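# Tuck the table knife into the folded napkin's pocket

## Task

Slide the table knife deep into the napkin's pocket. It must enter at the fold of the turned-down corner and go under the entire top layer while staying above the layers below it. The napkin must keep its folds and stay roughly where it is, facing as it did. Dropping the knife at any point counts as failure.

## Robot and tools

Robot and frame: two arms, left_arm and right_arm, each ending in a two-finger parallel gripper. All positions, hand poses and offset axes use the scene frame. Its origin sits at table-top height, halfway between the nominal arm bases. +x points out over the table, +y toward the left_arm side, +z up. The arm names do not match left and right in the camera pictures. Calibrated bases: left_arm at (-0.046, +0.306, 0) m, right_arm at (-0.037, -0.308, 0) m, each turned very slightly about z. A camera stand is fixed behind the arms. On each gripper the fingers extend along its own +z and close along its y. end_effector_position is the point between the pads, about 1 cm short of the fingertips.

Row layout, shared by execute_actions and move: 14 numbers, each in [-1, 1]. The first seven are left_arm: dx, dy, dz, rx, ry, rz, opening. The last seven are the same for right_arm. Both arms are always in the row, even if only one moves. dx, dy and dz are an offset along the scene axes. rx, ry and rz are one rotation vector, turning the gripper about its own Hand target position. The scale is 1.0 = 0.6 m or 180 degrees, so 0.05 is 3 cm. A combined dx, dy, dz longer than 1.0 may be cut down along its direction. Opening is absolute, not an offset: +1 is fully open (0.094 m) and -1 is closed. A 0 there means half open, not 'unchanged', so resend the current opening to keep it.

execute_actions: 'actions' is a list of actions. Each action is a list of up to 15 rows, one row per 1/30 s step. If there are fewer rows, the last one repeats to fill 15 steps. Every row's offsets count from that arm's Hand target at the start of that action, not from the previous row. A later action starts from the new Hand target, so sending the same offset again moves further. All-zero pose numbers ask the arm to return to its current Hand target. 'cameras' takes a list of names, ["all"] or []. An empty 'actions' list returns every camera by default.

move: 'target' is either one 14-number row or a list of up to 15 rows. All of them are offsets from the Hand targets at the move's start; they are not chained. The gripper travels a straight path with no obstacle avoidance. A move lasts at least 0.5 s and is cut off after 10 s. 'speed' is in m/s, from 0.002 to 2.9, default 0.25; rotation runs at up to twice that number in rad/s. Give one number, or one per target. 'blend' is in metres and rounds the corners of a list; 0 stops at each point. 'opening_speed' is the rate per second on the -1 to +1 opening scale, minimum 0.2. Use it to close gently. 'grip_force' is newtons per pad, 10 to 50, one per arm or one for both. It stays set until changed, and lower values close slowly. 'blocking': false returns after about 0.5 s while the motion continues. Keep paths away from an arm's own base, or its shoulder may flip. The result adds a 'move:' line. It reads done, off_target, moving, held or fault. limits=paced means the sent pose was clipped; limits=held means steps were held back.

wait: 'seconds' from 0 to 10. It lets the scene run, and ends early if a running move finishes. stop brakes a running move. zoom_image: 'camera' is one of cam_head_left, cam_head_right, cam_high, cam_left_wrist, cam_right_wrist. 'region' is [x0, y0, x1, y1] in pixels of that camera's newest image, at most 504 by 504. finished_scene ends the scene for good; 'scene' may be 1 or left out.

Reading results: end_effector_position is in metres and end_effector_quat_wxyz is in the scene frame. Either can be a few cm off. 'Hand target' is the last commanded pose after clipping, and it is what the next offsets start from. Grippers often rest a few cm short because of friction and weight. If so, send the remaining gap as an offset. 'Tool commands' shows the current opening commands. grip_measured uses the opening scale. On a hard part under full squeeze it reads about 0.064 below the part's true width; thin items under about 3 mm get less force. grip_effort_nm is the gripper motor's effort; negative means closing. It is not a pad force. Joint torques include the arm's own weight. 'within noise' on the velocities means the arm is still. Each step, the controller limits orientation changes to 40 degrees from the measured orientation.

Heat: holding loads, stretching out or pushing into something heats motors. MOTOR HOT appears at 75 °C. At 90 °C an OVER-TEMPERATURE FAULT folds that arm away and it stays unusable. At 100 °C the arm falls.

Cameras (504x504 each): cam_head_left and cam_head_right on a shared bar behind the robot, cam_high raised at the side, and cam_left_wrist and cam_right_wrist on the hands. The calibration entries give K and T_world_to_cam per camera, accurate to a few mm near the image centre.

Avoid: letting go of the knife or dropping it, pushing anything off the table, fast moves into contact, and hard hits on fixed things. Never let the two arms, grippers or wrist cameras touch; closing one gripper on the other's fingers counts as a press between arms. A blocked arm keeps pushing until you command its target back behind the gripper. Do not drag or unfold the napkin while opening the pocket. Loose objects may get occasional small shoves.

Each tool is called after "Request:" as name(argument=value, ...) on one line, values as JSON.

## Session

Request:
execute_actions(actions=[])

Scene clock: 0.00 s.
left_arm: end_effector_position=(+0.3563, +0.3095, +0.1000) grip_measured=+1.000 grip_effort_nm=n/a end_effector_quat_wxyz=(+0.581, +0.007, +0.814, -0.004) | right_arm: end_effector_position=(+0.3494, -0.3353, +0.1043) grip_measured=+1.000 grip_effort_nm=n/a end_effector_quat_wxyz=(+0.590, +0.093, +0.795, -0.106)
Joint positions: left_arm=[0.042 1.544 0.383 0.829 0.033 0.013 0.094] | right_arm=[0.057 1.53 0.335 0.886 0.376 0.054 0.094]
Joint velocities: within noise
Joint torques (N m): no reading
Motor temperatures (°C): left_arm=[29 29 34 29 26 27 28] | right_arm=[26 29 39 31 27 27 27]
Heat: left arm: 34 °C; right arm: 39 °C.
Hand target: left_arm +0.3594, +0.3095, +0.1083; +0.590, +0.007, +0.807, -0.003 | right_arm +0.3504, -0.3354, +0.1067; +0.591, +0.094, +0.794, -0.106
Tool commands: left_gripper/opening=+1.0 right_gripper/opening=+1.0

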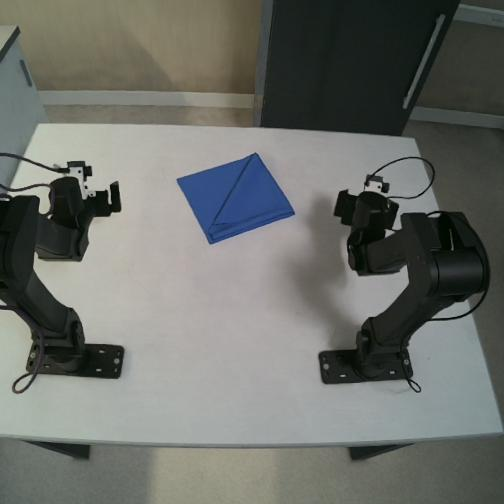

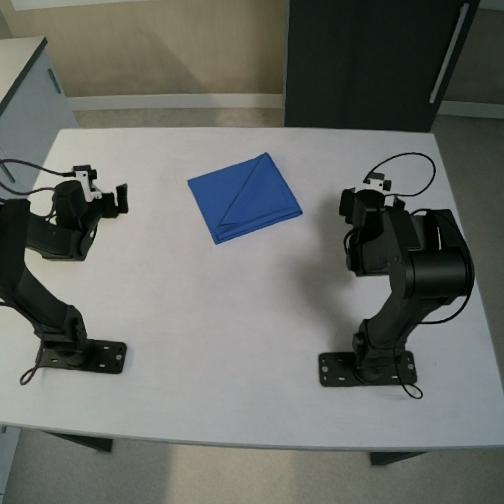

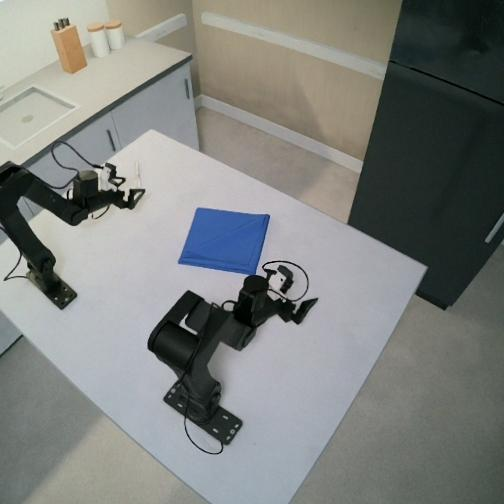

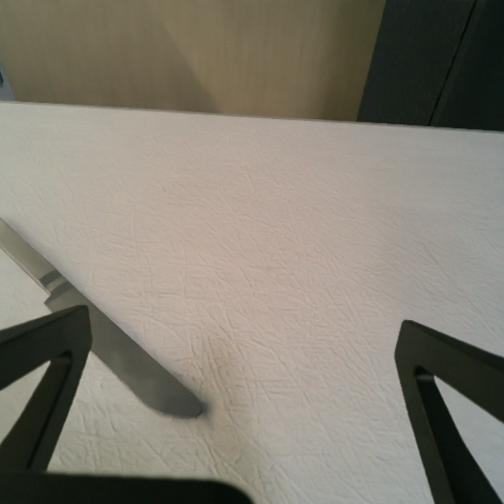

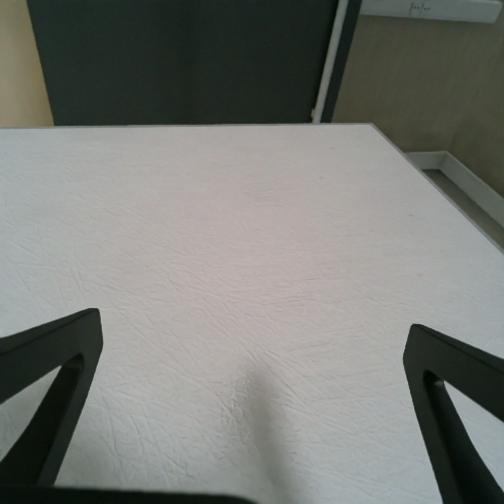

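Request:
zoom_image(camera="cam_head_left", region=[160, 130, 320, 260])

Request:
zoom_image(camera="cam_head_left", region=[40, 120, 160, 240])

Request:
zoom_image(camera="cam_high", region=[80, 120, 300, 300])

Request:
zoom_image(camera="cam_left_wrist", region=[0, 150, 300, 450])

Scaled by 3.150 from the camera's 504x504 image, which has a finer 720x720 frame.

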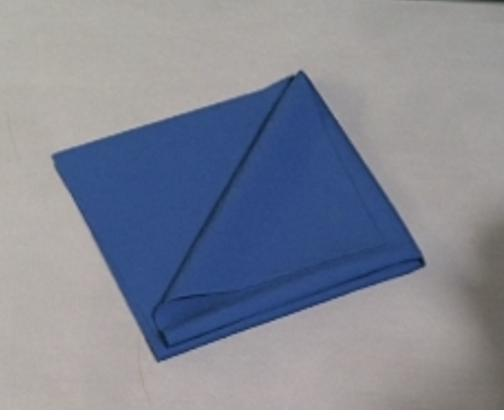

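Scaled by 4.200 from the camera's 504x504 image, which has a finer 720x720 frame.

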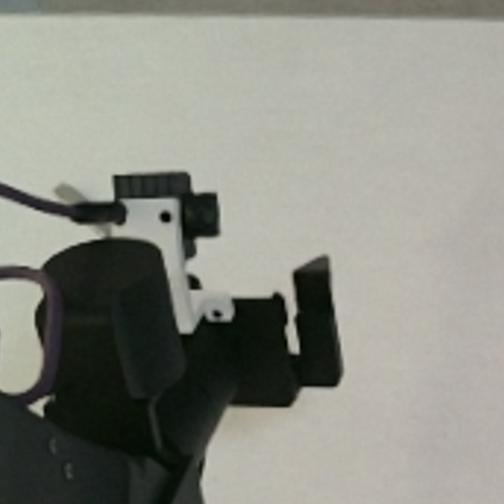

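Scaled by 2.291 from the camera's 504x504 image, which has a finer 720x720 frame.

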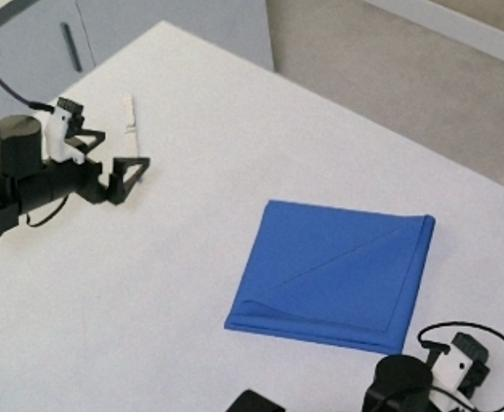

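Scaled by 1.680 from the camera's 504x504 image, which has a finer 720x720 frame.

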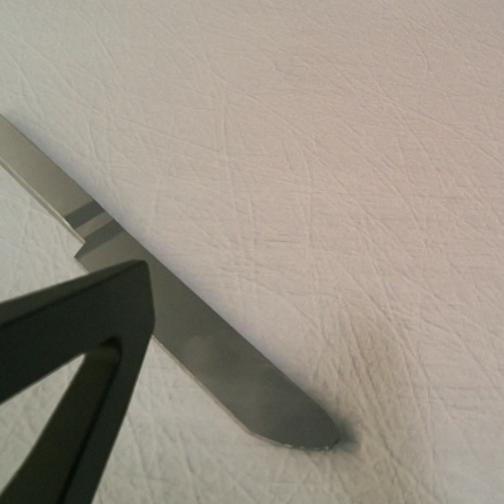

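Request:
move(target=[0.151, 0.1675, 0.0695, -0.0963, 0.1925, 0.2844, 1, 0, 0, 0, 0, 0, 0, 1], speed=0.3, cameras=["cam_left_wrist", "cam_head_left"])

Scene clock: 151.20 s.
left_arm: end_effector_position=(+0.4471, +0.4033, +0.1445) grip_measured=+1.000 grip_effort_nm=0.00 end_effector_quat_wxyz=(+0.266, -0.413, +0.862, +0.121) | right_arm: end_effector_position=(+0.3494, -0.3353, +0.1043) grip_measured=+1.000 grip_effort_nm=-0.01 end_effector_quat_wxyz=(+0.590, +0.093, +0.795, -0.106)
Joint positions: left_arm=[0.065 2.076 1.869 -0.936 -0.425 -0.756 0.094] | right_arm=[0.057 1.53 0.335 0.886 0.376 0.054 0.094]
Joint torques (N m): left_arm=[0.72 -10.24 8.38 0.94 -0.39 -0.1] | right_arm=[0.14 -5.76 5.71 2.19 0.11 -0.01]
Motor temperatures (°C): left_arm=[29 31 35 40 26 27 28] | right_arm=[26 30 41 37 27 27 26]
Heat: left arm: 40 °C; right arm: 41 °C.
Hand target: left_arm +0.4499, +0.4100, +0.1498; +0.271, -0.422, +0.856, +0.129 | right_arm +0.3504, -0.3354, +0.1067; +0.591, +0.094, +0.794, -0.106
Off the commanded pose: left_arm 0.009 m, 2 deg | right_arm 0.003 m, 0 deg.
move: done
camera_calibration:
cam_left_wrist: T_world_to_cam=[[0.806928, -0.588832, 0.0463067, -0.131785], [-0.575581, -0.801517, -0.1621, 0.632828], [0.132565, 0.10415, -0.985687, 0.162952], [0, 0, 0, 1]] pos_world=[0.448983, 0.412652, 0.269304]
Images, in order (width x height): cam_head_left 504x504, cam_left_wrist 504x504.

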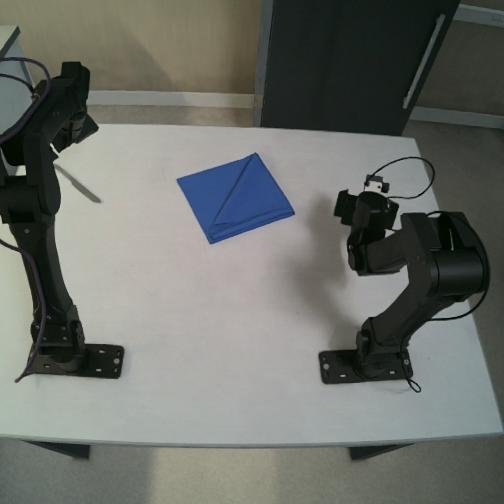

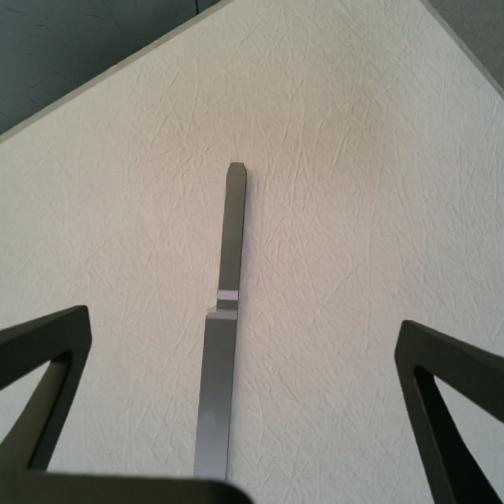

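Request:
move(target=[0.0192, 0.0413, -0.1497, -0.0961, 0.0756, -0.0144, 0.0, 0, 0, 0, 0, 0, 0, 1], speed=0.2, cameras=["cam_left_wrist"])

Scene clock: 175.77 s.
left_arm: end_effector_position=(+0.4590, +0.4339, +0.0591) grip_measured=+0.003 grip_effort_nm=-0.15 end_effector_quat_wxyz=(+0.106, -0.424, +0.899, +0.044) | right_arm: end_effector_position=(+0.3494, -0.3353, +0.1043) grip_measured=+1.000 grip_effort_nm=-0.01 end_effector_quat_wxyz=(+0.590, +0.093, +0.795, -0.106)
Joint positions: left_arm=[0.22 2.446 2.27 -1.208 -0.136 -0.67 0.047] | right_arm=[0.057 1.53 0.335 0.886 0.376 0.054 0.094]
Joint torques (N m): left_arm=[0.31 -12.37 7.83 0.52 -0.06 0.08] | right_arm=[0.02 -5.79 5.81 2.18 0.06 0.03]
Heat: left arm: 36 °C; right arm: 41 °C.
Hand target: left_arm +0.4615, +0.4348, +0.0601; +0.105, -0.420, +0.900, +0.042 | right_arm +0.3504, -0.3354, +0.1067; +0.591, +0.094, +0.794, -0.106
Off the commanded pose: left_arm 0.003 m, 1 deg | right_arm 0.003 m, 0 deg.
move: done
camera_calibration:
cam_left_wrist: T_world_to_cam=[[0.807239, -0.589686, 0.0252035, -0.117919], [-0.582131, -0.788396, 0.198884, 0.626266], [-0.0974089, -0.175219, -0.979699, 0.300485], [0, 0, 0, 1]] pos_world=[0.489027, 0.476861, 0.172802]
Images, in order (width x height): cam_left_wrist 504x504.

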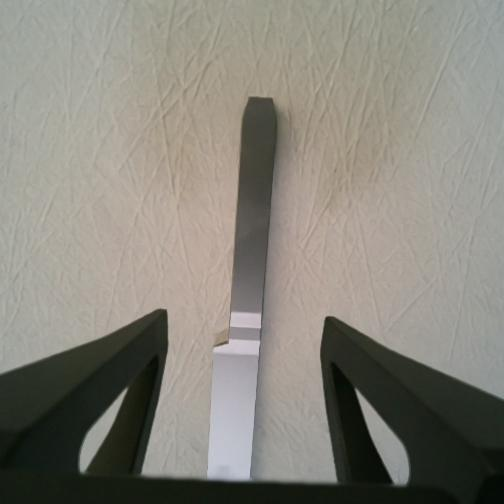

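Request:
move(target=[0.0, -0.002, -0.0735, 0, 0, 0, -0.2, 0, 0, 0, 0, 0, 0, 1], speed=0.1, grip_force=30, cameras=["cam_left_wrist"])

Scene clock: 194.17 s.
left_arm: end_effector_position=(+0.4597, +0.4340, +0.0247) grip_measured=-0.197 grip_effort_nm=-0.15 end_effector_quat_wxyz=(+0.106, -0.423, +0.899, +0.044) | right_arm: end_effector_position=(+0.3494, -0.3353, +0.1043) grip_measured=+1.000 grip_effort_nm=-0.01 end_effector_quat_wxyz=(+0.590, +0.093, +0.795, -0.106)
Joint positions: left_arm=[0.22 2.452 2.144 -1.077 -0.136 -0.669 0.038] | right_arm=[0.057 1.53 0.335 0.886 0.376 0.054 0.094]
Joint torques (N m): left_arm=[0.12 -12.79 4.37 0.94 -0.02 0.05] | right_arm=[0.01 -6.04 5.89 2.2 0.07 0]
Motor temperatures (°C): left_arm=[29 34 39 34 26 27 28] | right_arm=[26 30 41 38 27 27 26]
Heat: left arm: 39 °C; right arm: 41 °C.
Hand target: left_arm +0.4614, +0.4335, +0.0159; +0.104, -0.420, +0.901, +0.042 | right_arm +0.3504, -0.3354, +0.1067; +0.591, +0.094, +0.794, -0.106
Off the commanded pose: left_arm 0.009 m, 1 deg | right_arm 0.003 m, 0 deg.
grip_force (N): 30, 30
move: done
camera_calibration:
cam_left_wrist: T_world_to_cam=[[0.807013, -0.59001, 0.0248699, -0.117348], [-0.582311, -0.788067, 0.199661, 0.633635], [-0.0982029, -0.175611, -0.979549, 0.267363], [0, 0, 0, 1]] pos_world=[0.48993, 0.477062, 0.138301]
Images, in order (width x height): cam_left_wrist 504x504.

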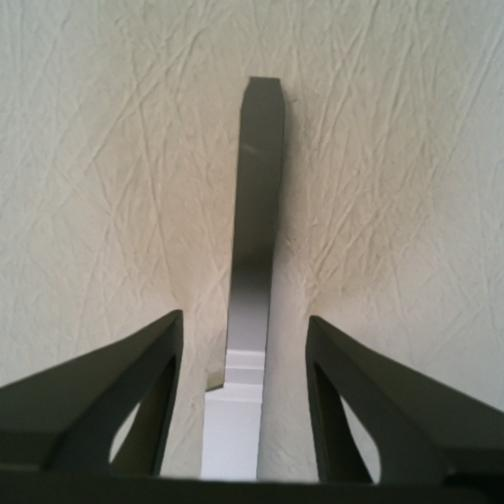

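Request:
move(target=[[0.0, 0.0, 0.0115, 0, 0, 0, -0.2, 0, 0, 0, 0, 0, 0, 1],[0.0, 0.0, 0.0115, 0, 0, 0, -1, 0, 0, 0, 0, 0, 0, 1]], speed=0.1, grip_force=35, cameras=["cam_left_wrist"])

Scene clock: 206.50 s.
left_arm: end_effector_position=(+0.4598, +0.4340, +0.0247) grip_measured=-0.996 grip_effort_nm=-0.18 end_effector_quat_wxyz=(+0.106, -0.423, +0.899, +0.044) | right_arm: end_effector_position=(+0.3494, -0.3353, +0.1043) grip_measured=+1.000 grip_effort_nm=-0.01 end_effector_quat_wxyz=(+0.590, +0.093, +0.795, -0.106)
Joint positions: left_arm=[0.22 2.452 2.144 -1.077 -0.136 -0.669 0] | right_arm=[0.057 1.53 0.335 0.886 0.376 0.054 0.094]
Joint torques (N m): left_arm=[0.01 -13.01 6.09 0.66 -0.04 0.07] | right_arm=[-0.03 -5.86 5.82 2.23 0.08 0.06]
Heat: left arm: 37 °C; right arm: 41 °C.
Hand target: left_arm +0.4614, +0.4335, +0.0228; +0.104, -0.420, +0.901, +0.042 | right_arm +0.3504, -0.3354, +0.1067; +0.591, +0.094, +0.794, -0.106
Off the commanded pose: left_arm 0.002 m, 1 deg | right_arm 0.003 m, 0 deg.
grip_force (N): 35, 35
move: done
camera_calibration:
cam_left_wrist: T_world_to_cam=[[0.80699, -0.59003, 0.0251454, -0.117445], [-0.58241, -0.788072, 0.199354, 0.633786], [-0.0978085, -0.175522, -0.979605, 0.267145], [0, 0, 0, 1]] pos_world=[0.490029, 0.477062, 0.138302]
Images, in order (width x height): cam_left_wrist 504x504.

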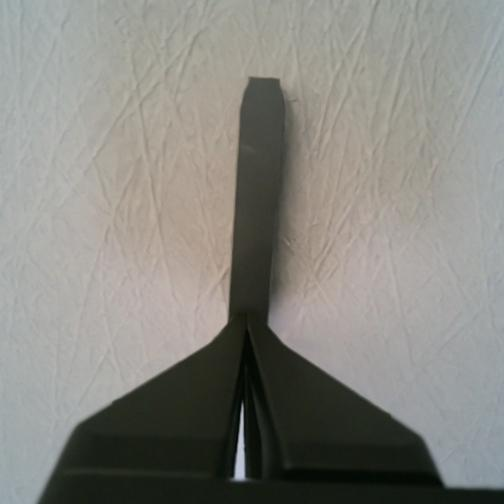

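Request:
move(target=[[0.0, 0.0, 0, 0, 0, 0, -0.2, 0, 0, 0, 0, 0, 0, 1],[0.0, 0.0, -0.0213, 0, 0, 0, -0.2, 0, 0, 0, 0, 0, 0, 1]], speed=0.1, cameras=["cam_left_wrist"])

Scene clock: 218.70 s.
left_arm: end_effector_position=(+0.4605, +0.4341, +0.0208) grip_measured=-0.203 grip_effort_nm=0.15 end_effector_quat_wxyz=(+0.108, -0.424, +0.898, +0.044) | right_arm: end_effector_position=(+0.3494, -0.3353, +0.1043) grip_measured=+1.000 grip_effort_nm=-0.01 end_effector_quat_wxyz=(+0.590, +0.093, +0.795, -0.106)
Joint positions: left_arm=[0.22 2.452 2.128 -1.056 -0.136 -0.669 0.037] | right_arm=[0.057 1.53 0.335 0.886 0.376 0.054 0.094]
Joint torques (N m): left_arm=[0.06 -12.49 4.4 0.91 -0.03 0.04] | right_arm=[0.03 -5.82 5.91 2.2 0.08 0.01]
Heat: left arm: 37 °C; right arm: 41 °C.
Hand target: left_arm +0.4614, +0.4336, +0.0100; +0.104, -0.420, +0.900, +0.042 | right_arm +0.3504, -0.3354, +0.1067; +0.591, +0.094, +0.794, -0.106
Off the commanded pose: left_arm 0.011 m, 1 deg | right_arm 0.003 m, 0 deg.
grip_force (N): 35, 35
move: off_target (left_arm)
camera_calibration:
cam_left_wrist: T_world_to_cam=[[0.806904, -0.59002, 0.0279511, -0.117842], [-0.583187, -0.788259, 0.19632, 0.635527], [-0.0938004, -0.174713, -0.980141, 0.261164], [0, 0, 0, 1]] pos_world=[0.490215, 0.477059, 0.134505]
Images, in order (width x height): cam_left_wrist 504x504.

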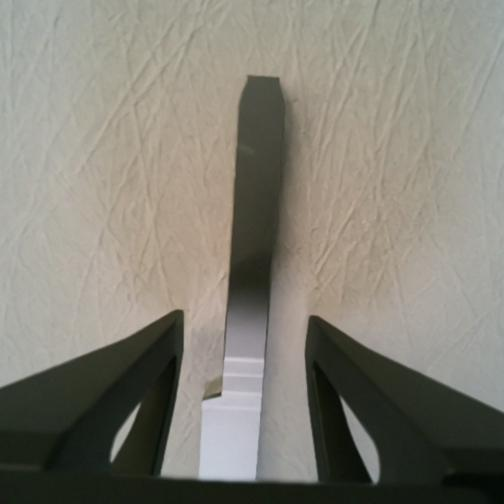

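Request:
move(target=[0.0, 0.0, -0.023, 0, 0, 0, -0.2, 0, 0, 0, 0, 0, 0, 1], speed=0.1, cameras=["cam_left_wrist"])

Scene clock: 225.80 s.
left_arm: end_effector_position=(+0.4609, +0.4343, +0.0153) grip_measured=-0.203 grip_effort_nm=0.14 end_effector_quat_wxyz=(+0.110, -0.424, +0.898, +0.043) | right_arm: end_effector_position=(+0.3494, -0.3353, +0.1043) grip_measured=+1.000 grip_effort_nm=-0.01 end_effector_quat_wxyz=(+0.590, +0.093, +0.795, -0.106)
Joint positions: left_arm=[0.22 2.452 2.105 -1.03 -0.136 -0.669 0.037] | right_arm=[0.057 1.53 0.335 0.886 0.376 0.054 0.094]
Joint torques (N m): left_arm=[0.08 -11.82 2.92 1.14 -0.03 0.06] | right_arm=[0.03 -5.83 5.86 2.2 0.08 0.01]
Heat: left arm: 37 °C; right arm: 41 °C.
Hand target: left_arm +0.4615, +0.4336, -0.0037; +0.104, -0.420, +0.900, +0.042 | right_arm +0.3504, -0.3354, +0.1067; +0.591, +0.094, +0.794, -0.106
Off the commanded pose: left_arm 0.019 m, 1 deg | right_arm 0.003 m, 0 deg.
grip_force (N): 35, 35
move: off_target (left_arm)
camera_calibration:
cam_left_wrist: T_world_to_cam=[[0.806805, -0.590043, 0.0302526, -0.117924], [-0.583891, -0.788483, 0.193301, 0.637399], [-0.0902022, -0.17362, -0.980673, 0.253755], [0, 0, 0, 1]] pos_world=[0.490202, 0.477055, 0.129208]
Images, in order (width x height): cam_left_wrist 504x504.

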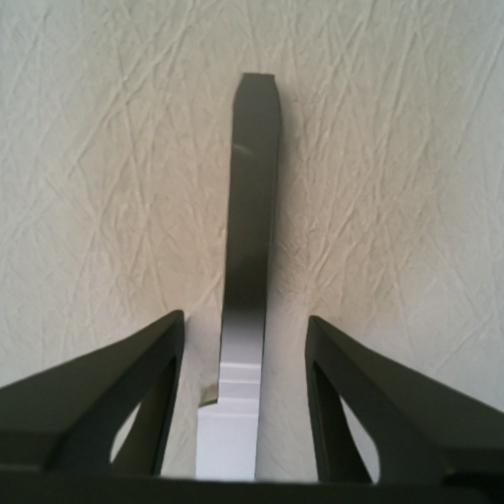

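Request:
move(target=[0.0, 0.0, 0, 0, 0, 0, -1, 0, 0, 0, 0, 0, 0, 1], speed=0.1, cameras=["cam_left_wrist"])

Scene clock: 231.03 s.
left_arm: end_effector_position=(+0.4635, +0.4365, +0.0157) grip_measured=-0.758 grip_effort_nm=-0.71 end_effector_quat_wxyz=(+0.117, -0.424, +0.897, +0.046) | right_arm: end_effector_position=(+0.3494, -0.3353, +0.1043) grip_measured=+1.000 grip_effort_nm=-0.01 end_effector_quat_wxyz=(+0.590, +0.093, +0.795, -0.106)
Joint positions: left_arm=[0.22 2.452 2.104 -1.015 -0.145 -0.669 0.011] | right_arm=[0.057 1.53 0.335 0.886 0.376 0.054 0.094]
Joint torques (N m): left_arm=[0.03 -11.86 3.12 1.01 0.03 0.07] | right_arm=[0.1 -5.91 5.87 2.21 0.06 0.01]
Heat: left arm: 38 °C; right arm: 41 °C.
Hand target: left_arm +0.4614, +0.4335, -0.0038; +0.104, -0.420, +0.900, +0.042 | right_arm +0.3504, -0.3354, +0.1067; +0.591, +0.094, +0.794, -0.106
Off the commanded pose: left_arm 0.020 m, 2 deg | right_arm 0.003 m, 0 deg.
grip_force (N): 35, 35
move: off_target (left_arm)
camera_calibration:
cam_left_wrist: T_world_to_cam=[[0.807534, -0.588944, 0.0321566, -0.119542], [-0.584439, -0.791628, 0.178203, 0.6424], [-0.0794952, -0.162698, -0.983468, 0.245115], [0, 0, 0, 1]] pos_world=[0.491463, 0.478017, 0.130429]
Images, in order (width x height): cam_left_wrist 504x504.

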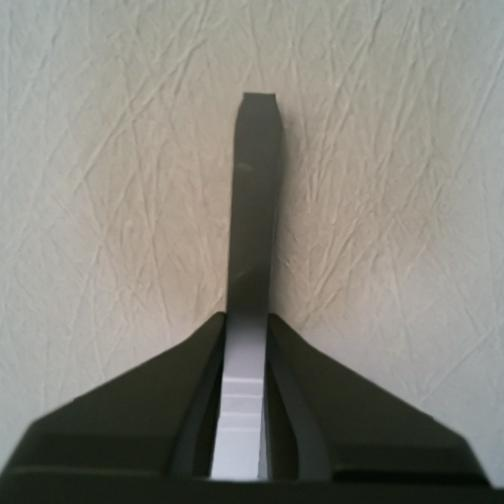

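Request:
move(target=[0.0, 0.0, 0.15, 0, 0, 0, -1, 0, 0, 0, 0, 0, 0, 1], speed=0.12, cameras=["cam_left_wrist", "cam_head_left"])

Scene clock: 277.63 s.
left_arm: end_effector_position=(+0.4573, +0.4331, +0.0796) grip_measured=-0.761 grip_effort_nm=-0.75 end_effector_quat_wxyz=(+0.097, -0.423, +0.900, +0.045) | right_arm: end_effector_position=(+0.3494, -0.3353, +0.1043) grip_measured=+1.000 grip_effort_nm=-0.01 end_effector_quat_wxyz=(+0.590, +0.093, +0.795, -0.106)
Joint positions: left_arm=[0.22 2.481 2.419 -1.339 -0.134 -0.669 0.011] | right_arm=[0.057 1.53 0.335 0.886 0.376 0.054 0.094]
Joint torques (N m): left_arm=[0.09 -13.3 8.16 0.5 -0.04 0.05] | right_arm=[0.12 -6.05 5.91 2.23 0.06 0.01]
Motor temperatures (°C): left_arm=[28 40 34 34 26 26 29] | right_arm=[26 30 41 39 27 26 26]
Heat: left arm: 40 °C; right arm: 41 °C.
Hand target: left_arm +0.4614, +0.4336, +0.0862; +0.104, -0.420, +0.900, +0.042 | right_arm +0.3504, -0.3354, +0.1067; +0.591, +0.094, +0.794, -0.106
Off the commanded pose: left_arm 0.008 m, 1 deg | right_arm 0.003 m, 0 deg.
grip_force (N): 35, 35
move: done
camera_calibration:
cam_left_wrist: T_world_to_cam=[[0.807097, -0.590224, 0.0151971, -0.116419], [-0.579383, -0.786795, 0.212767, 0.617656], [-0.113623, -0.180528, -0.976985, 0.329722], [0, 0, 0, 1]] pos_world=[0.489284, 0.476779, 0.192486]
Images, in order (width x height): cam_head_left 504x504, cam_left_wrist 504x504.

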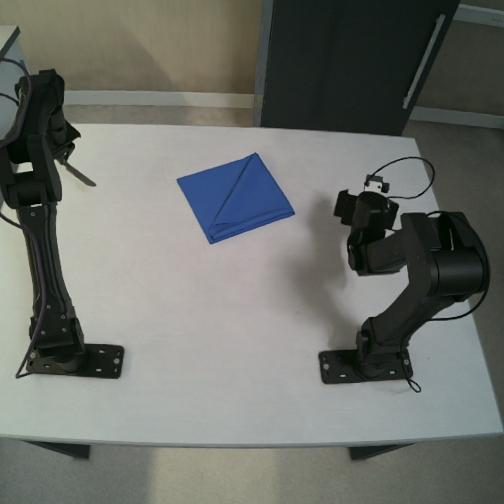

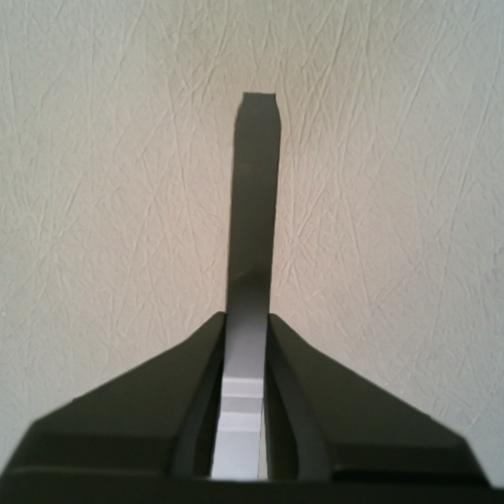

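Request:
move(target=[-0.319, -0.2227, -0.019, 0, 0, 0.2083, -1, -0.034, 0.2757, 0.1555, -0.0622, 0.1651, 0.4618, 1], speed=0.25, cameras=["all"])

Scene clock: 284.70 s.
left_arm: end_effector_position=(+0.2712, +0.2972, +0.0648) grip_measured=-0.761 grip_effort_nm=-0.75 end_effector_quat_wxyz=(-0.066, +0.686, -0.721, -0.077) | right_arm: end_effector_position=(+0.3280, -0.1755, +0.1932) grip_measured=+1.000 grip_effort_nm=-0.01 end_effector_quat_wxyz=(+0.308, -0.523, +0.766, +0.211)
Joint positions: left_arm=[-0.123 1.805 1.309 -1.114 -0.2 -1.669 0.011] | right_arm=[0.004 1.656 1.444 -0.987 -0.687 -1.019 0.094]
Joint torques (N m): left_arm=[-0.58 -11.52 4.04 0.21 -0.33 -0.1] | right_arm=[0.61 -7.13 9.52 1.12 -0.59 -0.09]
Heat: left arm: 42 °C; right arm: 42 °C.
Hand target: left_arm +0.2701, +0.3000, +0.0749; -0.085, +0.687, -0.718, -0.073 | right_arm +0.3300, -0.1700, +0.2000; +0.314, -0.530, +0.757, +0.219
Off the commanded pose: left_arm 0.011 m, 2 deg | right_arm 0.009 m, 2 deg.
grip_force (N): 35, 35
move: off_target (left_arm)
camera_calibration:
cam_left_wrist: T_world_to_cam=[[0.999907, 0.0121354, -0.00628242, -0.276155], [0.0132346, -0.97449, 0.224043, 0.300432], [-0.00340331, -0.224105, -0.974559, 0.252446], [0, 0, 0, 1]] pos_world=[0.273012, 0.352694, 0.176979]
cam_right_wrist: T_world_to_cam=[[0.946167, -0.321521, 0.0373107, -0.37452], [-0.292196, -0.898032, -0.328878, 0.0309642], [0.139248, 0.300272, -0.943635, 0.309261], [0, 0, 0, 1]] pos_world=[0.320342, -0.185472, 0.315987]

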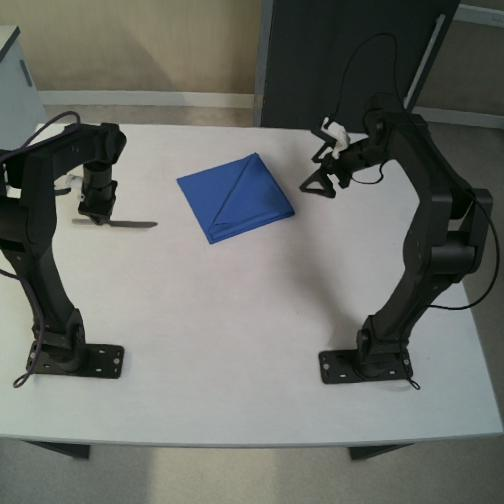

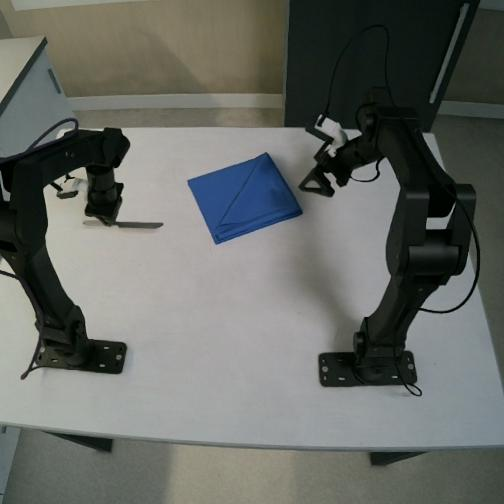

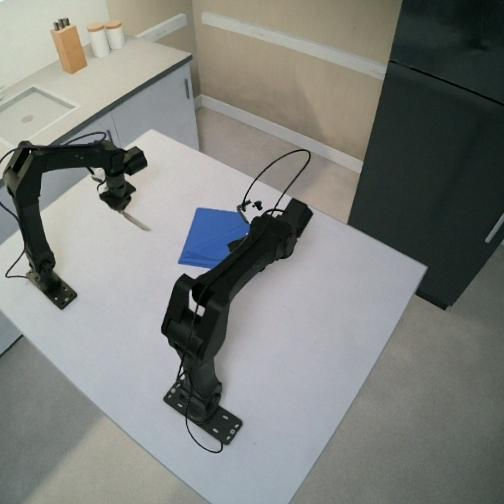

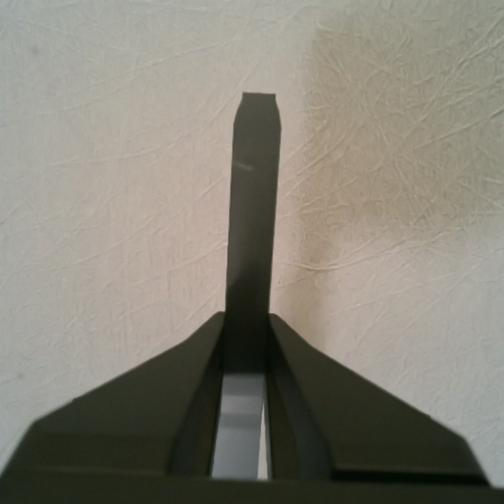

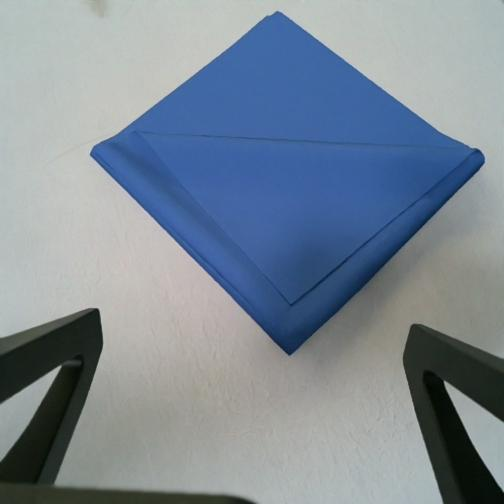

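Request:
zoom_image(camera="cam_right_wrist", region=[80, 0, 290, 210])

Request:
zoom_image(camera="cam_right_wrist", region=[290, 60, 500, 270])

Request:
zoom_image(camera="cam_head_left", region=[60, 180, 180, 260])

Scaled by 2.400 from the camera's 504x504 image, which has a finer 720x720 frame.

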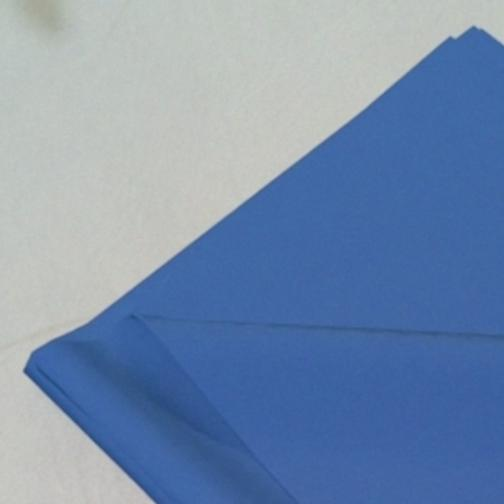

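Scaled by 2.400 from the camera's 504x504 image, which has a finer 720x720 frame.

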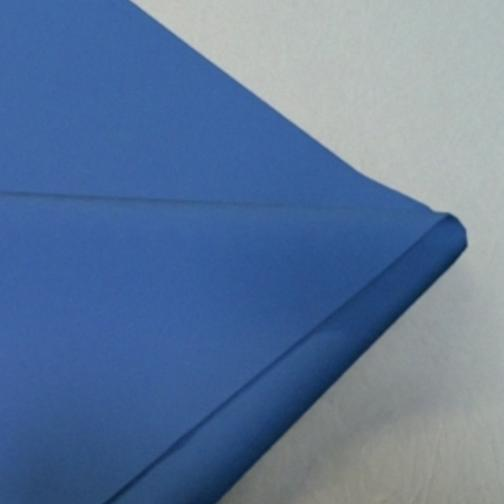

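Scaled by 4.200 from the camera's 504x504 image, which has a finer 720x720 frame.

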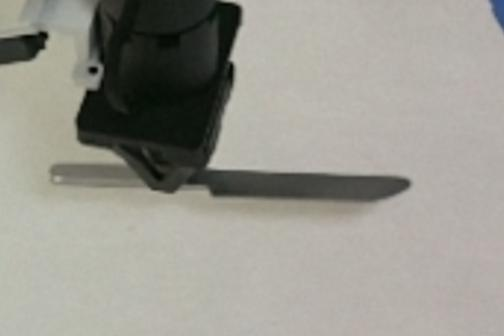

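Request:
move(target=[0.0, 0.0, -0.0665, 0.015, -0.0007, 0, -1, 0, 0, 0, 0, 0, 0, 1], speed=0.12, cameras=["cam_left_wrist"])

Scene clock: 330.17 s.
left_arm: end_effector_position=(+0.2695, +0.2977, +0.0380) grip_measured=-0.761 grip_effort_nm=-0.75 end_effector_quat_wxyz=(-0.091, +0.686, -0.718, -0.082) | right_arm: end_effector_position=(+0.3279, -0.1755, +0.1931) grip_measured=+1.000 grip_effort_nm=-0.01 end_effector_quat_wxyz=(+0.308, -0.524, +0.766, +0.211)
Joint positions: left_arm=[-0.148 1.814 1.201 -0.981 -0.244 -1.697 0.011] | right_arm=[0.004 1.656 1.444 -0.987 -0.687 -1.02 0.094]
Joint torques (N m): left_arm=[-0.64 -7.54 3.95 0.41 -0.35 -0.1] | right_arm=[0.46 -7.15 9.76 1.09 -0.64 -0.11]
Heat: left arm: 43 °C; right arm: 42 °C.
Hand target: left_arm +0.2700, +0.3000, +0.0349; -0.102, +0.685, -0.716, -0.090 | right_arm +0.3300, -0.1700, +0.2000; +0.314, -0.530, +0.757, +0.219
Off the commanded pose: left_arm 0.004 m, 2 deg | right_arm 0.009 m, 2 deg.
grip_force (N): 35, 35
move: done
camera_calibration:
cam_left_wrist: T_world_to_cam=[[0.999635, 0.0131293, 0.0236068, -0.275985], [0.00856872, -0.982922, 0.183824, 0.312186], [0.0256171, -0.183555, -0.982676, 0.206882], [0, 0, 0, 1]] pos_world=[0.26791, 0.348452, 0.152426]
Images, in order (width x height): cam_left_wrist 504x504.

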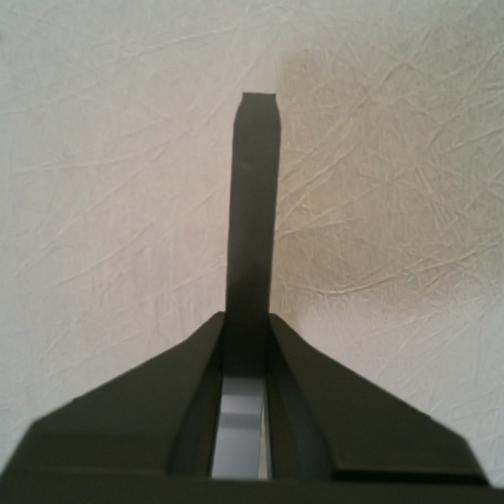

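Request:
move(target=[0.0, 0.0, -0.040, 0, 0, 0, -1, 0, 0, 0, 0, 0, 0, 1], speed=0.06, cameras=["cam_left_wrist"])

Scene clock: 337.30 s.
left_arm: end_effector_position=(+0.2697, +0.2978, +0.0139) grip_measured=-0.761 grip_effort_nm=-0.75 end_effector_quat_wxyz=(-0.091, +0.686, -0.717, -0.082) | right_arm: end_effector_position=(+0.3279, -0.1755, +0.1931) grip_measured=+1.000 grip_effort_nm=-0.01 end_effector_quat_wxyz=(+0.308, -0.524, +0.766, +0.211)
Joint positions: left_arm=[-0.148 1.852 1.146 -0.888 -0.245 -1.697 0.011] | right_arm=[0.004 1.656 1.444 -0.987 -0.687 -1.02 0.094]
Joint torques (N m): left_arm=[-0.65 -7.58 3.74 0.45 -0.38 -0.11] | right_arm=[0.42 -7.19 9.66 1.15 -0.6 -0.1]
Motor temperatures (°C): left_arm=[28 42 34 31 27 26 29] | right_arm=[26 31 42 34 27 26 26]
Heat: left arm: 42 °C; right arm: 42 °C.
Hand target: left_arm +0.2700, +0.3000, +0.0110; -0.102, +0.685, -0.716, -0.090 | right_arm +0.3300, -0.1700, +0.2000; +0.314, -0.530, +0.757, +0.219
Off the commanded pose: left_arm 0.004 m, 2 deg | right_arm 0.009 m, 2 deg.
grip_force (N): 35, 35
move: done
camera_calibration:
cam_left_wrist: T_world_to_cam=[[0.999634, 0.0134839, 0.0234455, -0.275721], [0.00896738, -0.983064, 0.183041, 0.316636], [0.0255165, -0.182764, -0.982826, 0.183064], [0, 0, 0, 1]] pos_world=[0.26811, 0.348449, 0.128427]
Images, in order (width x height): cam_left_wrist 504x504.

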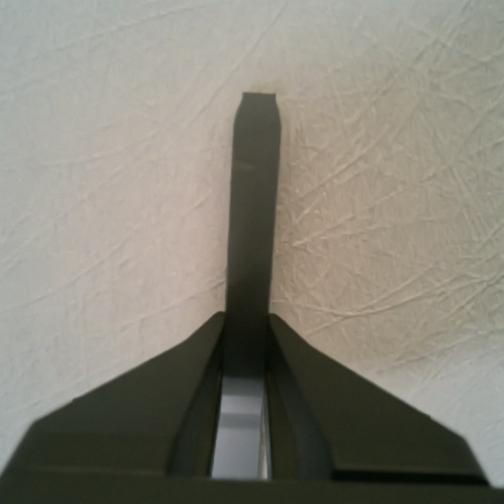

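Request:
move(target=[0.0, 0.0, -0.008, 0, 0, 0, -1, 0, 0, 0, 0, 0, 0, 1], speed=0.06, cameras=["cam_left_wrist", "cam_head_left"])

Request:
zoom_image(camera="cam_head_left", region=[60, 180, 180, 260])

Scene clock: 343.83 s.
left_arm: end_effector_position=(+0.2715, +0.2975, +0.0131) grip_measured=-0.761 grip_effort_nm=-0.75 end_effector_quat_wxyz=(-0.094, +0.686, -0.717, -0.079) | right_arm: end_effector_position=(+0.3279, -0.1755, +0.1931) grip_measured=+1.000 grip_effort_nm=-0.01 end_effector_quat_wxyz=(+0.308, -0.524, +0.766, +0.211)
Joint positions: left_arm=[-0.148 1.852 1.143 -0.877 -0.245 -1.697 0.011] | right_arm=[0.004 1.656 1.444 -0.987 -0.687 -1.02 0.094]
Joint torques (N m): left_arm=[-0.59 -7.09 3.37 0.52 -0.38 -0.1] | right_arm=[0.42 -7.08 9.62 1.13 -0.65 -0.15]
Heat: left arm: 41 °C; right arm: 42 °C.
Hand target: left_arm +0.2701, +0.3000, +0.0062; -0.102, +0.685, -0.716, -0.090 | right_arm +0.3300, -0.1700, +0.2000; +0.314, -0.530, +0.757, +0.219
Off the commanded pose: left_arm 0.008 m, 2 deg | right_arm 0.009 m, 2 deg.
grip_force (N): 35, 35
move: done
camera_calibration:
cam_left_wrist: T_world_to_cam=[[0.999404, 0.0134818, 0.0317836, -0.277571], [0.00740055, -0.982861, 0.184201, 0.316902], [0.0337222, -0.183856, -0.982374, 0.180249], [0, 0, 0, 1]] pos_world=[0.268981, 0.348353, 0.127521]
Images, in order (width x height): cam_head_left 504x504, cam_left_wrist 504x504.

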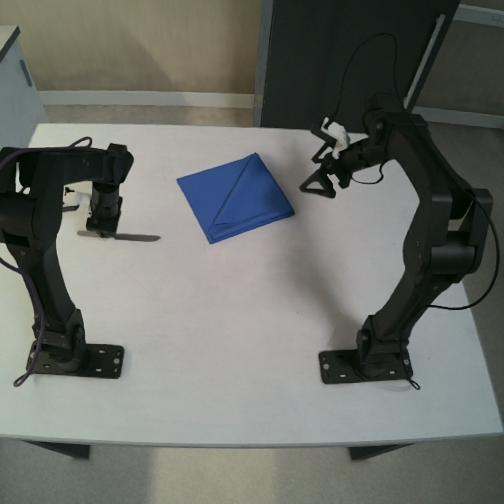

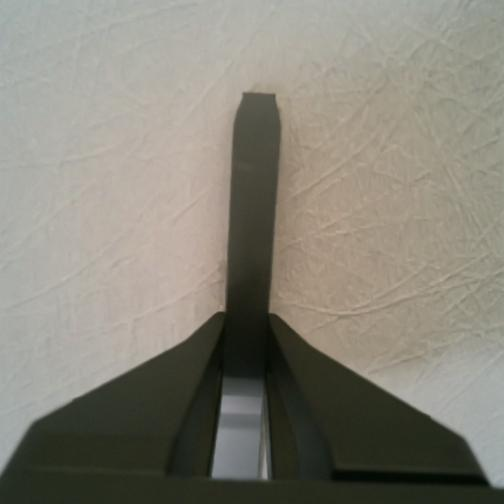

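Scaled by 4.200 from the camera's 504x504 image, which has a finer 720x720 frame.

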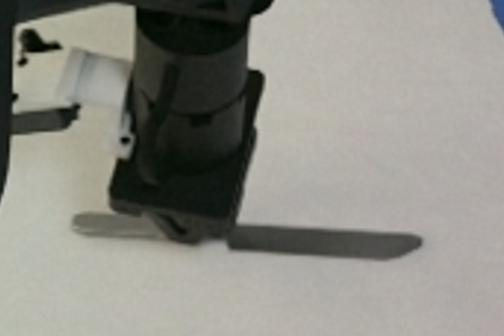

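Request:
move(target=[[0, 0, 0.003, 0, 0, 0, -0.25, 0, 0, 0, 0, 0, 0, 1],[0, 0, 0.1313, 0, 0, 0, -0.25, 0, 0, 0, 0, 0, 0, 1],[0.0498, 0.0333, 0.1397, -0.0238, 0.0248, -0.4857, -0.25, 0, 0, 0, 0, 0, 0, 1],[0.0065, 0.0733, 0.0897, 0.0014, 0.0313, -0.998, -0.25, 0, 0, 0, 0, 0, 0, 1]], blend=[0, 0.02, 0.02, 0], speed=[0.1, 0.2, 0.6, 0.6], cameras=["all"])

Scene clock: 387.27 s.
left_arm: end_effector_position=(+0.2706, +0.3443, +0.0555) grip_measured=-0.253 grip_effort_nm=0.15 end_effector_quat_wxyz=(+0.060, +0.717, +0.691, -0.071) | right_arm: end_effector_position=(+0.3279, -0.1755, +0.1931) grip_measured=+1.000 grip_effort_nm=-0.01 end_effector_quat_wxyz=(+0.308, -0.524, +0.766, +0.211)
Joint positions: left_arm=[0.238 1.839 1.317 -1.107 0.178 1.83 0.035] | right_arm=[0.004 1.656 1.444 -0.987 -0.687 -1.02 0.094]
Joint torques (N m): left_arm=[0.81 -7.41 7.1 -0.05 0.31 0.1] | right_arm=[0.54 -7.15 9.7 1.1 -0.59 -0.13]
Heat: left arm: 38 °C; right arm: 43 °C.
Hand target: left_arm +0.2739, +0.3439, +0.0600; +0.068, +0.717, +0.689, -0.080 | right_arm +0.3300, -0.1700, +0.2000; +0.314, -0.530, +0.757, +0.219
Off the commanded pose: left_arm 0.006 m, 1 deg | right_arm 0.009 m, 2 deg.
grip_force (N): 35, 35
move: done
camera_calibration:
cam_left_wrist: T_world_to_cam=[[-0.999473, -0.0219873, 0.0238905, 0.274988], [-0.0155811, 0.970349, 0.241205, -0.314412], [-0.0284856, 0.240706, -0.97018, 0.100462], [0, 0, 0, 1]] pos_world=[0.272806, 0.286954, 0.166734]
cam_right_wrist: T_world_to_cam=[[0.946371, -0.320933, 0.0371881, -0.374344], [-0.291722, -0.898305, -0.328552, 0.0306308], [0.13885, 0.300084, -0.943753, 0.309405], [0, 0, 0, 1]] pos_world=[0.320244, -0.185471, 0.315987]

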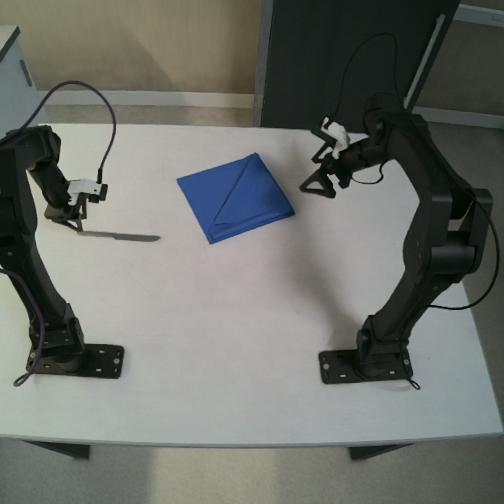

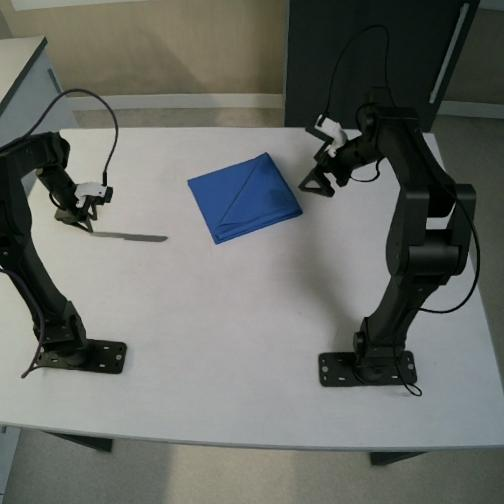

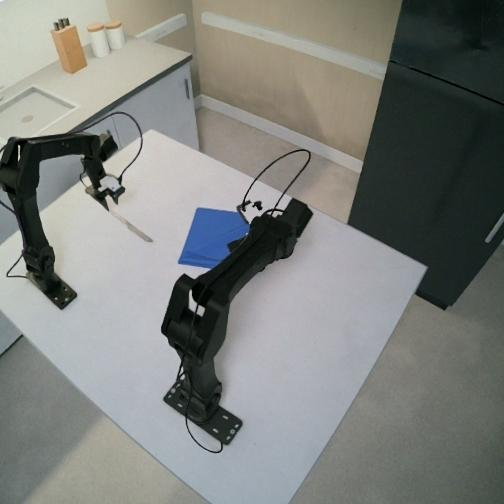

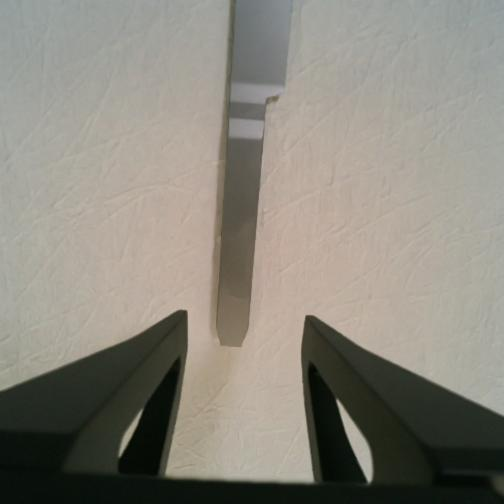

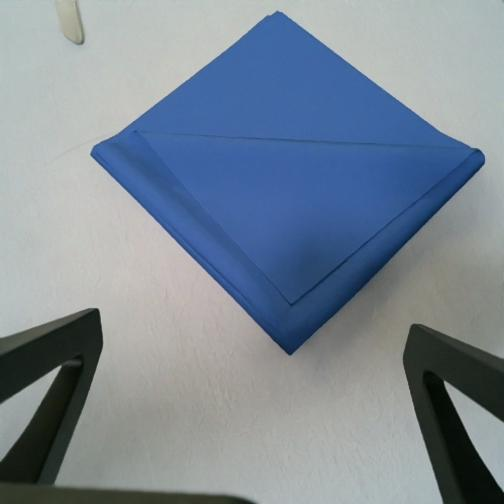

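Request:
move(target=[0.0083, -0.0033, -0.070, 0, 0, -0.0045, -0.3, 0, 0, 0, 0, 0, 0, 1], speed=0.1, cameras=["cam_left_wrist"])

Scene clock: 410.07 s.
left_arm: end_effector_position=(+0.2786, +0.3460, +0.0220) grip_measured=-0.297 grip_effort_nm=-0.15 end_effector_quat_wxyz=(+0.059, +0.719, +0.689, -0.073) | right_arm: end_effector_position=(+0.3279, -0.1755, +0.1931) grip_measured=+1.000 grip_effort_nm=-0.01 end_effector_quat_wxyz=(+0.308, -0.524, +0.766, +0.211)
Joint positions: left_arm=[0.238 1.916 1.278 -0.997 0.178 1.836 0.033] | right_arm=[0.004 1.656 1.444 -0.987 -0.687 -1.02 0.094]
Joint torques (N m): left_arm=[0.05 -8.31 3.77 0.31 0.29 0.09] | right_arm=[0.46 -7.25 9.81 1.11 -0.63 -0.11]
Motor temperatures (°C): left_arm=[28 37 37 30 27 26 29] | right_arm=[26 32 43 33 27 26 26]
Heat: left arm: 37 °C; right arm: 43 °C.
Hand target: left_arm +0.2790, +0.3419, +0.0180; +0.068, +0.722, +0.684, -0.080 | right_arm +0.3300, -0.1700, +0.2000; +0.314, -0.530, +0.757, +0.219
Off the commanded pose: left_arm 0.006 m, 1 deg | right_arm 0.009 m, 2 deg.
grip_force (N): 35, 35
move: done
camera_calibration:
cam_left_wrist: T_world_to_cam=[[-0.999465, -0.0163504, 0.028324, 0.281706], [-0.00909194, 0.97083, 0.239597, -0.309726], [-0.0314153, 0.239212, -0.970459, 0.0691467], [0, 0, 0, 1]] pos_world=[0.280912, 0.288756, 0.133335]
Images, in order (width x height): cam_left_wrist 504x504.

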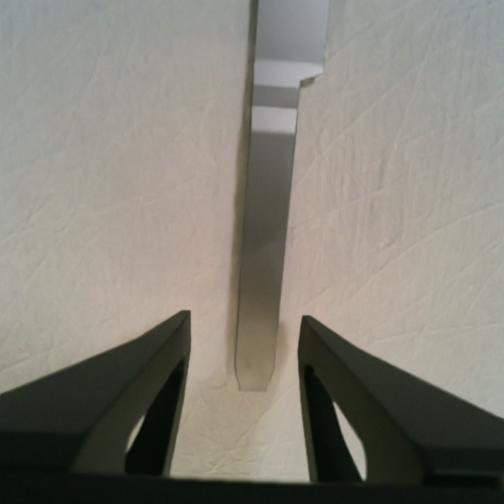

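Request:
move(target=[-0.0083, -0.006, -0.0183, 0, 0, 0, -0.3, 0, 0, 0, 0, 0, 0, 1], speed=0.1, cameras=["cam_left_wrist"])

Scene clock: 430.90 s.
left_arm: end_effector_position=(+0.2739, +0.3439, +0.0138) grip_measured=-0.297 grip_effort_nm=-0.14 end_effector_quat_wxyz=(+0.060, +0.718, +0.689, -0.077) | right_arm: end_effector_position=(+0.3279, -0.1755, +0.1931) grip_measured=+1.000 grip_effort_nm=-0.01 end_effector_quat_wxyz=(+0.308, -0.524, +0.766, +0.211)
Joint positions: left_arm=[0.238 1.916 1.241 -0.965 0.184 1.836 0.033] | right_arm=[0.004 1.656 1.444 -0.987 -0.687 -1.02 0.094]
Joint torques (N m): left_arm=[-0.7 -8.4 2.65 0.53 0.21 0] | right_arm=[0.53 -7.08 9.73 1.16 -0.61 -0.16]
Heat: left arm: 39 °C; right arm: 43 °C.
Hand target: left_arm +0.2740, +0.3384, +0.0070; +0.068, +0.722, +0.684, -0.080 | right_arm +0.3300, -0.1700, +0.2000; +0.314, -0.530, +0.757, +0.219
Off the commanded pose: left_arm 0.009 m, 1 deg | right_arm 0.009 m, 2 deg.
grip_force (N): 35, 35
move: done
camera_calibration:
cam_left_wrist: T_world_to_cam=[[-0.999336, -0.016527, 0.0324615, 0.277118], [-0.00851231, 0.972431, 0.233036, -0.306455], [-0.0354179, 0.232605, -0.971926, 0.064947], [0, 0, 0, 1]] pos_world=[0.276626, 0.287479, 0.125543]
Images, in order (width x height): cam_left_wrist 504x504.

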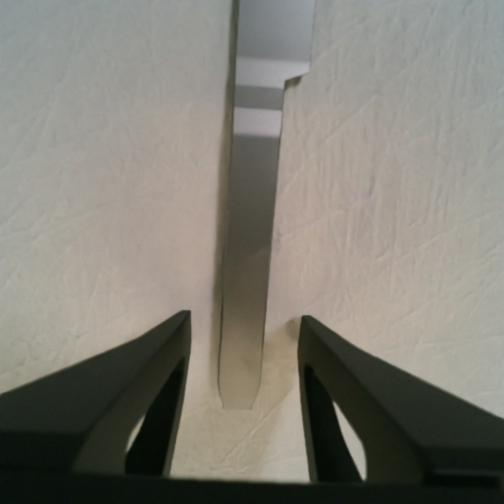

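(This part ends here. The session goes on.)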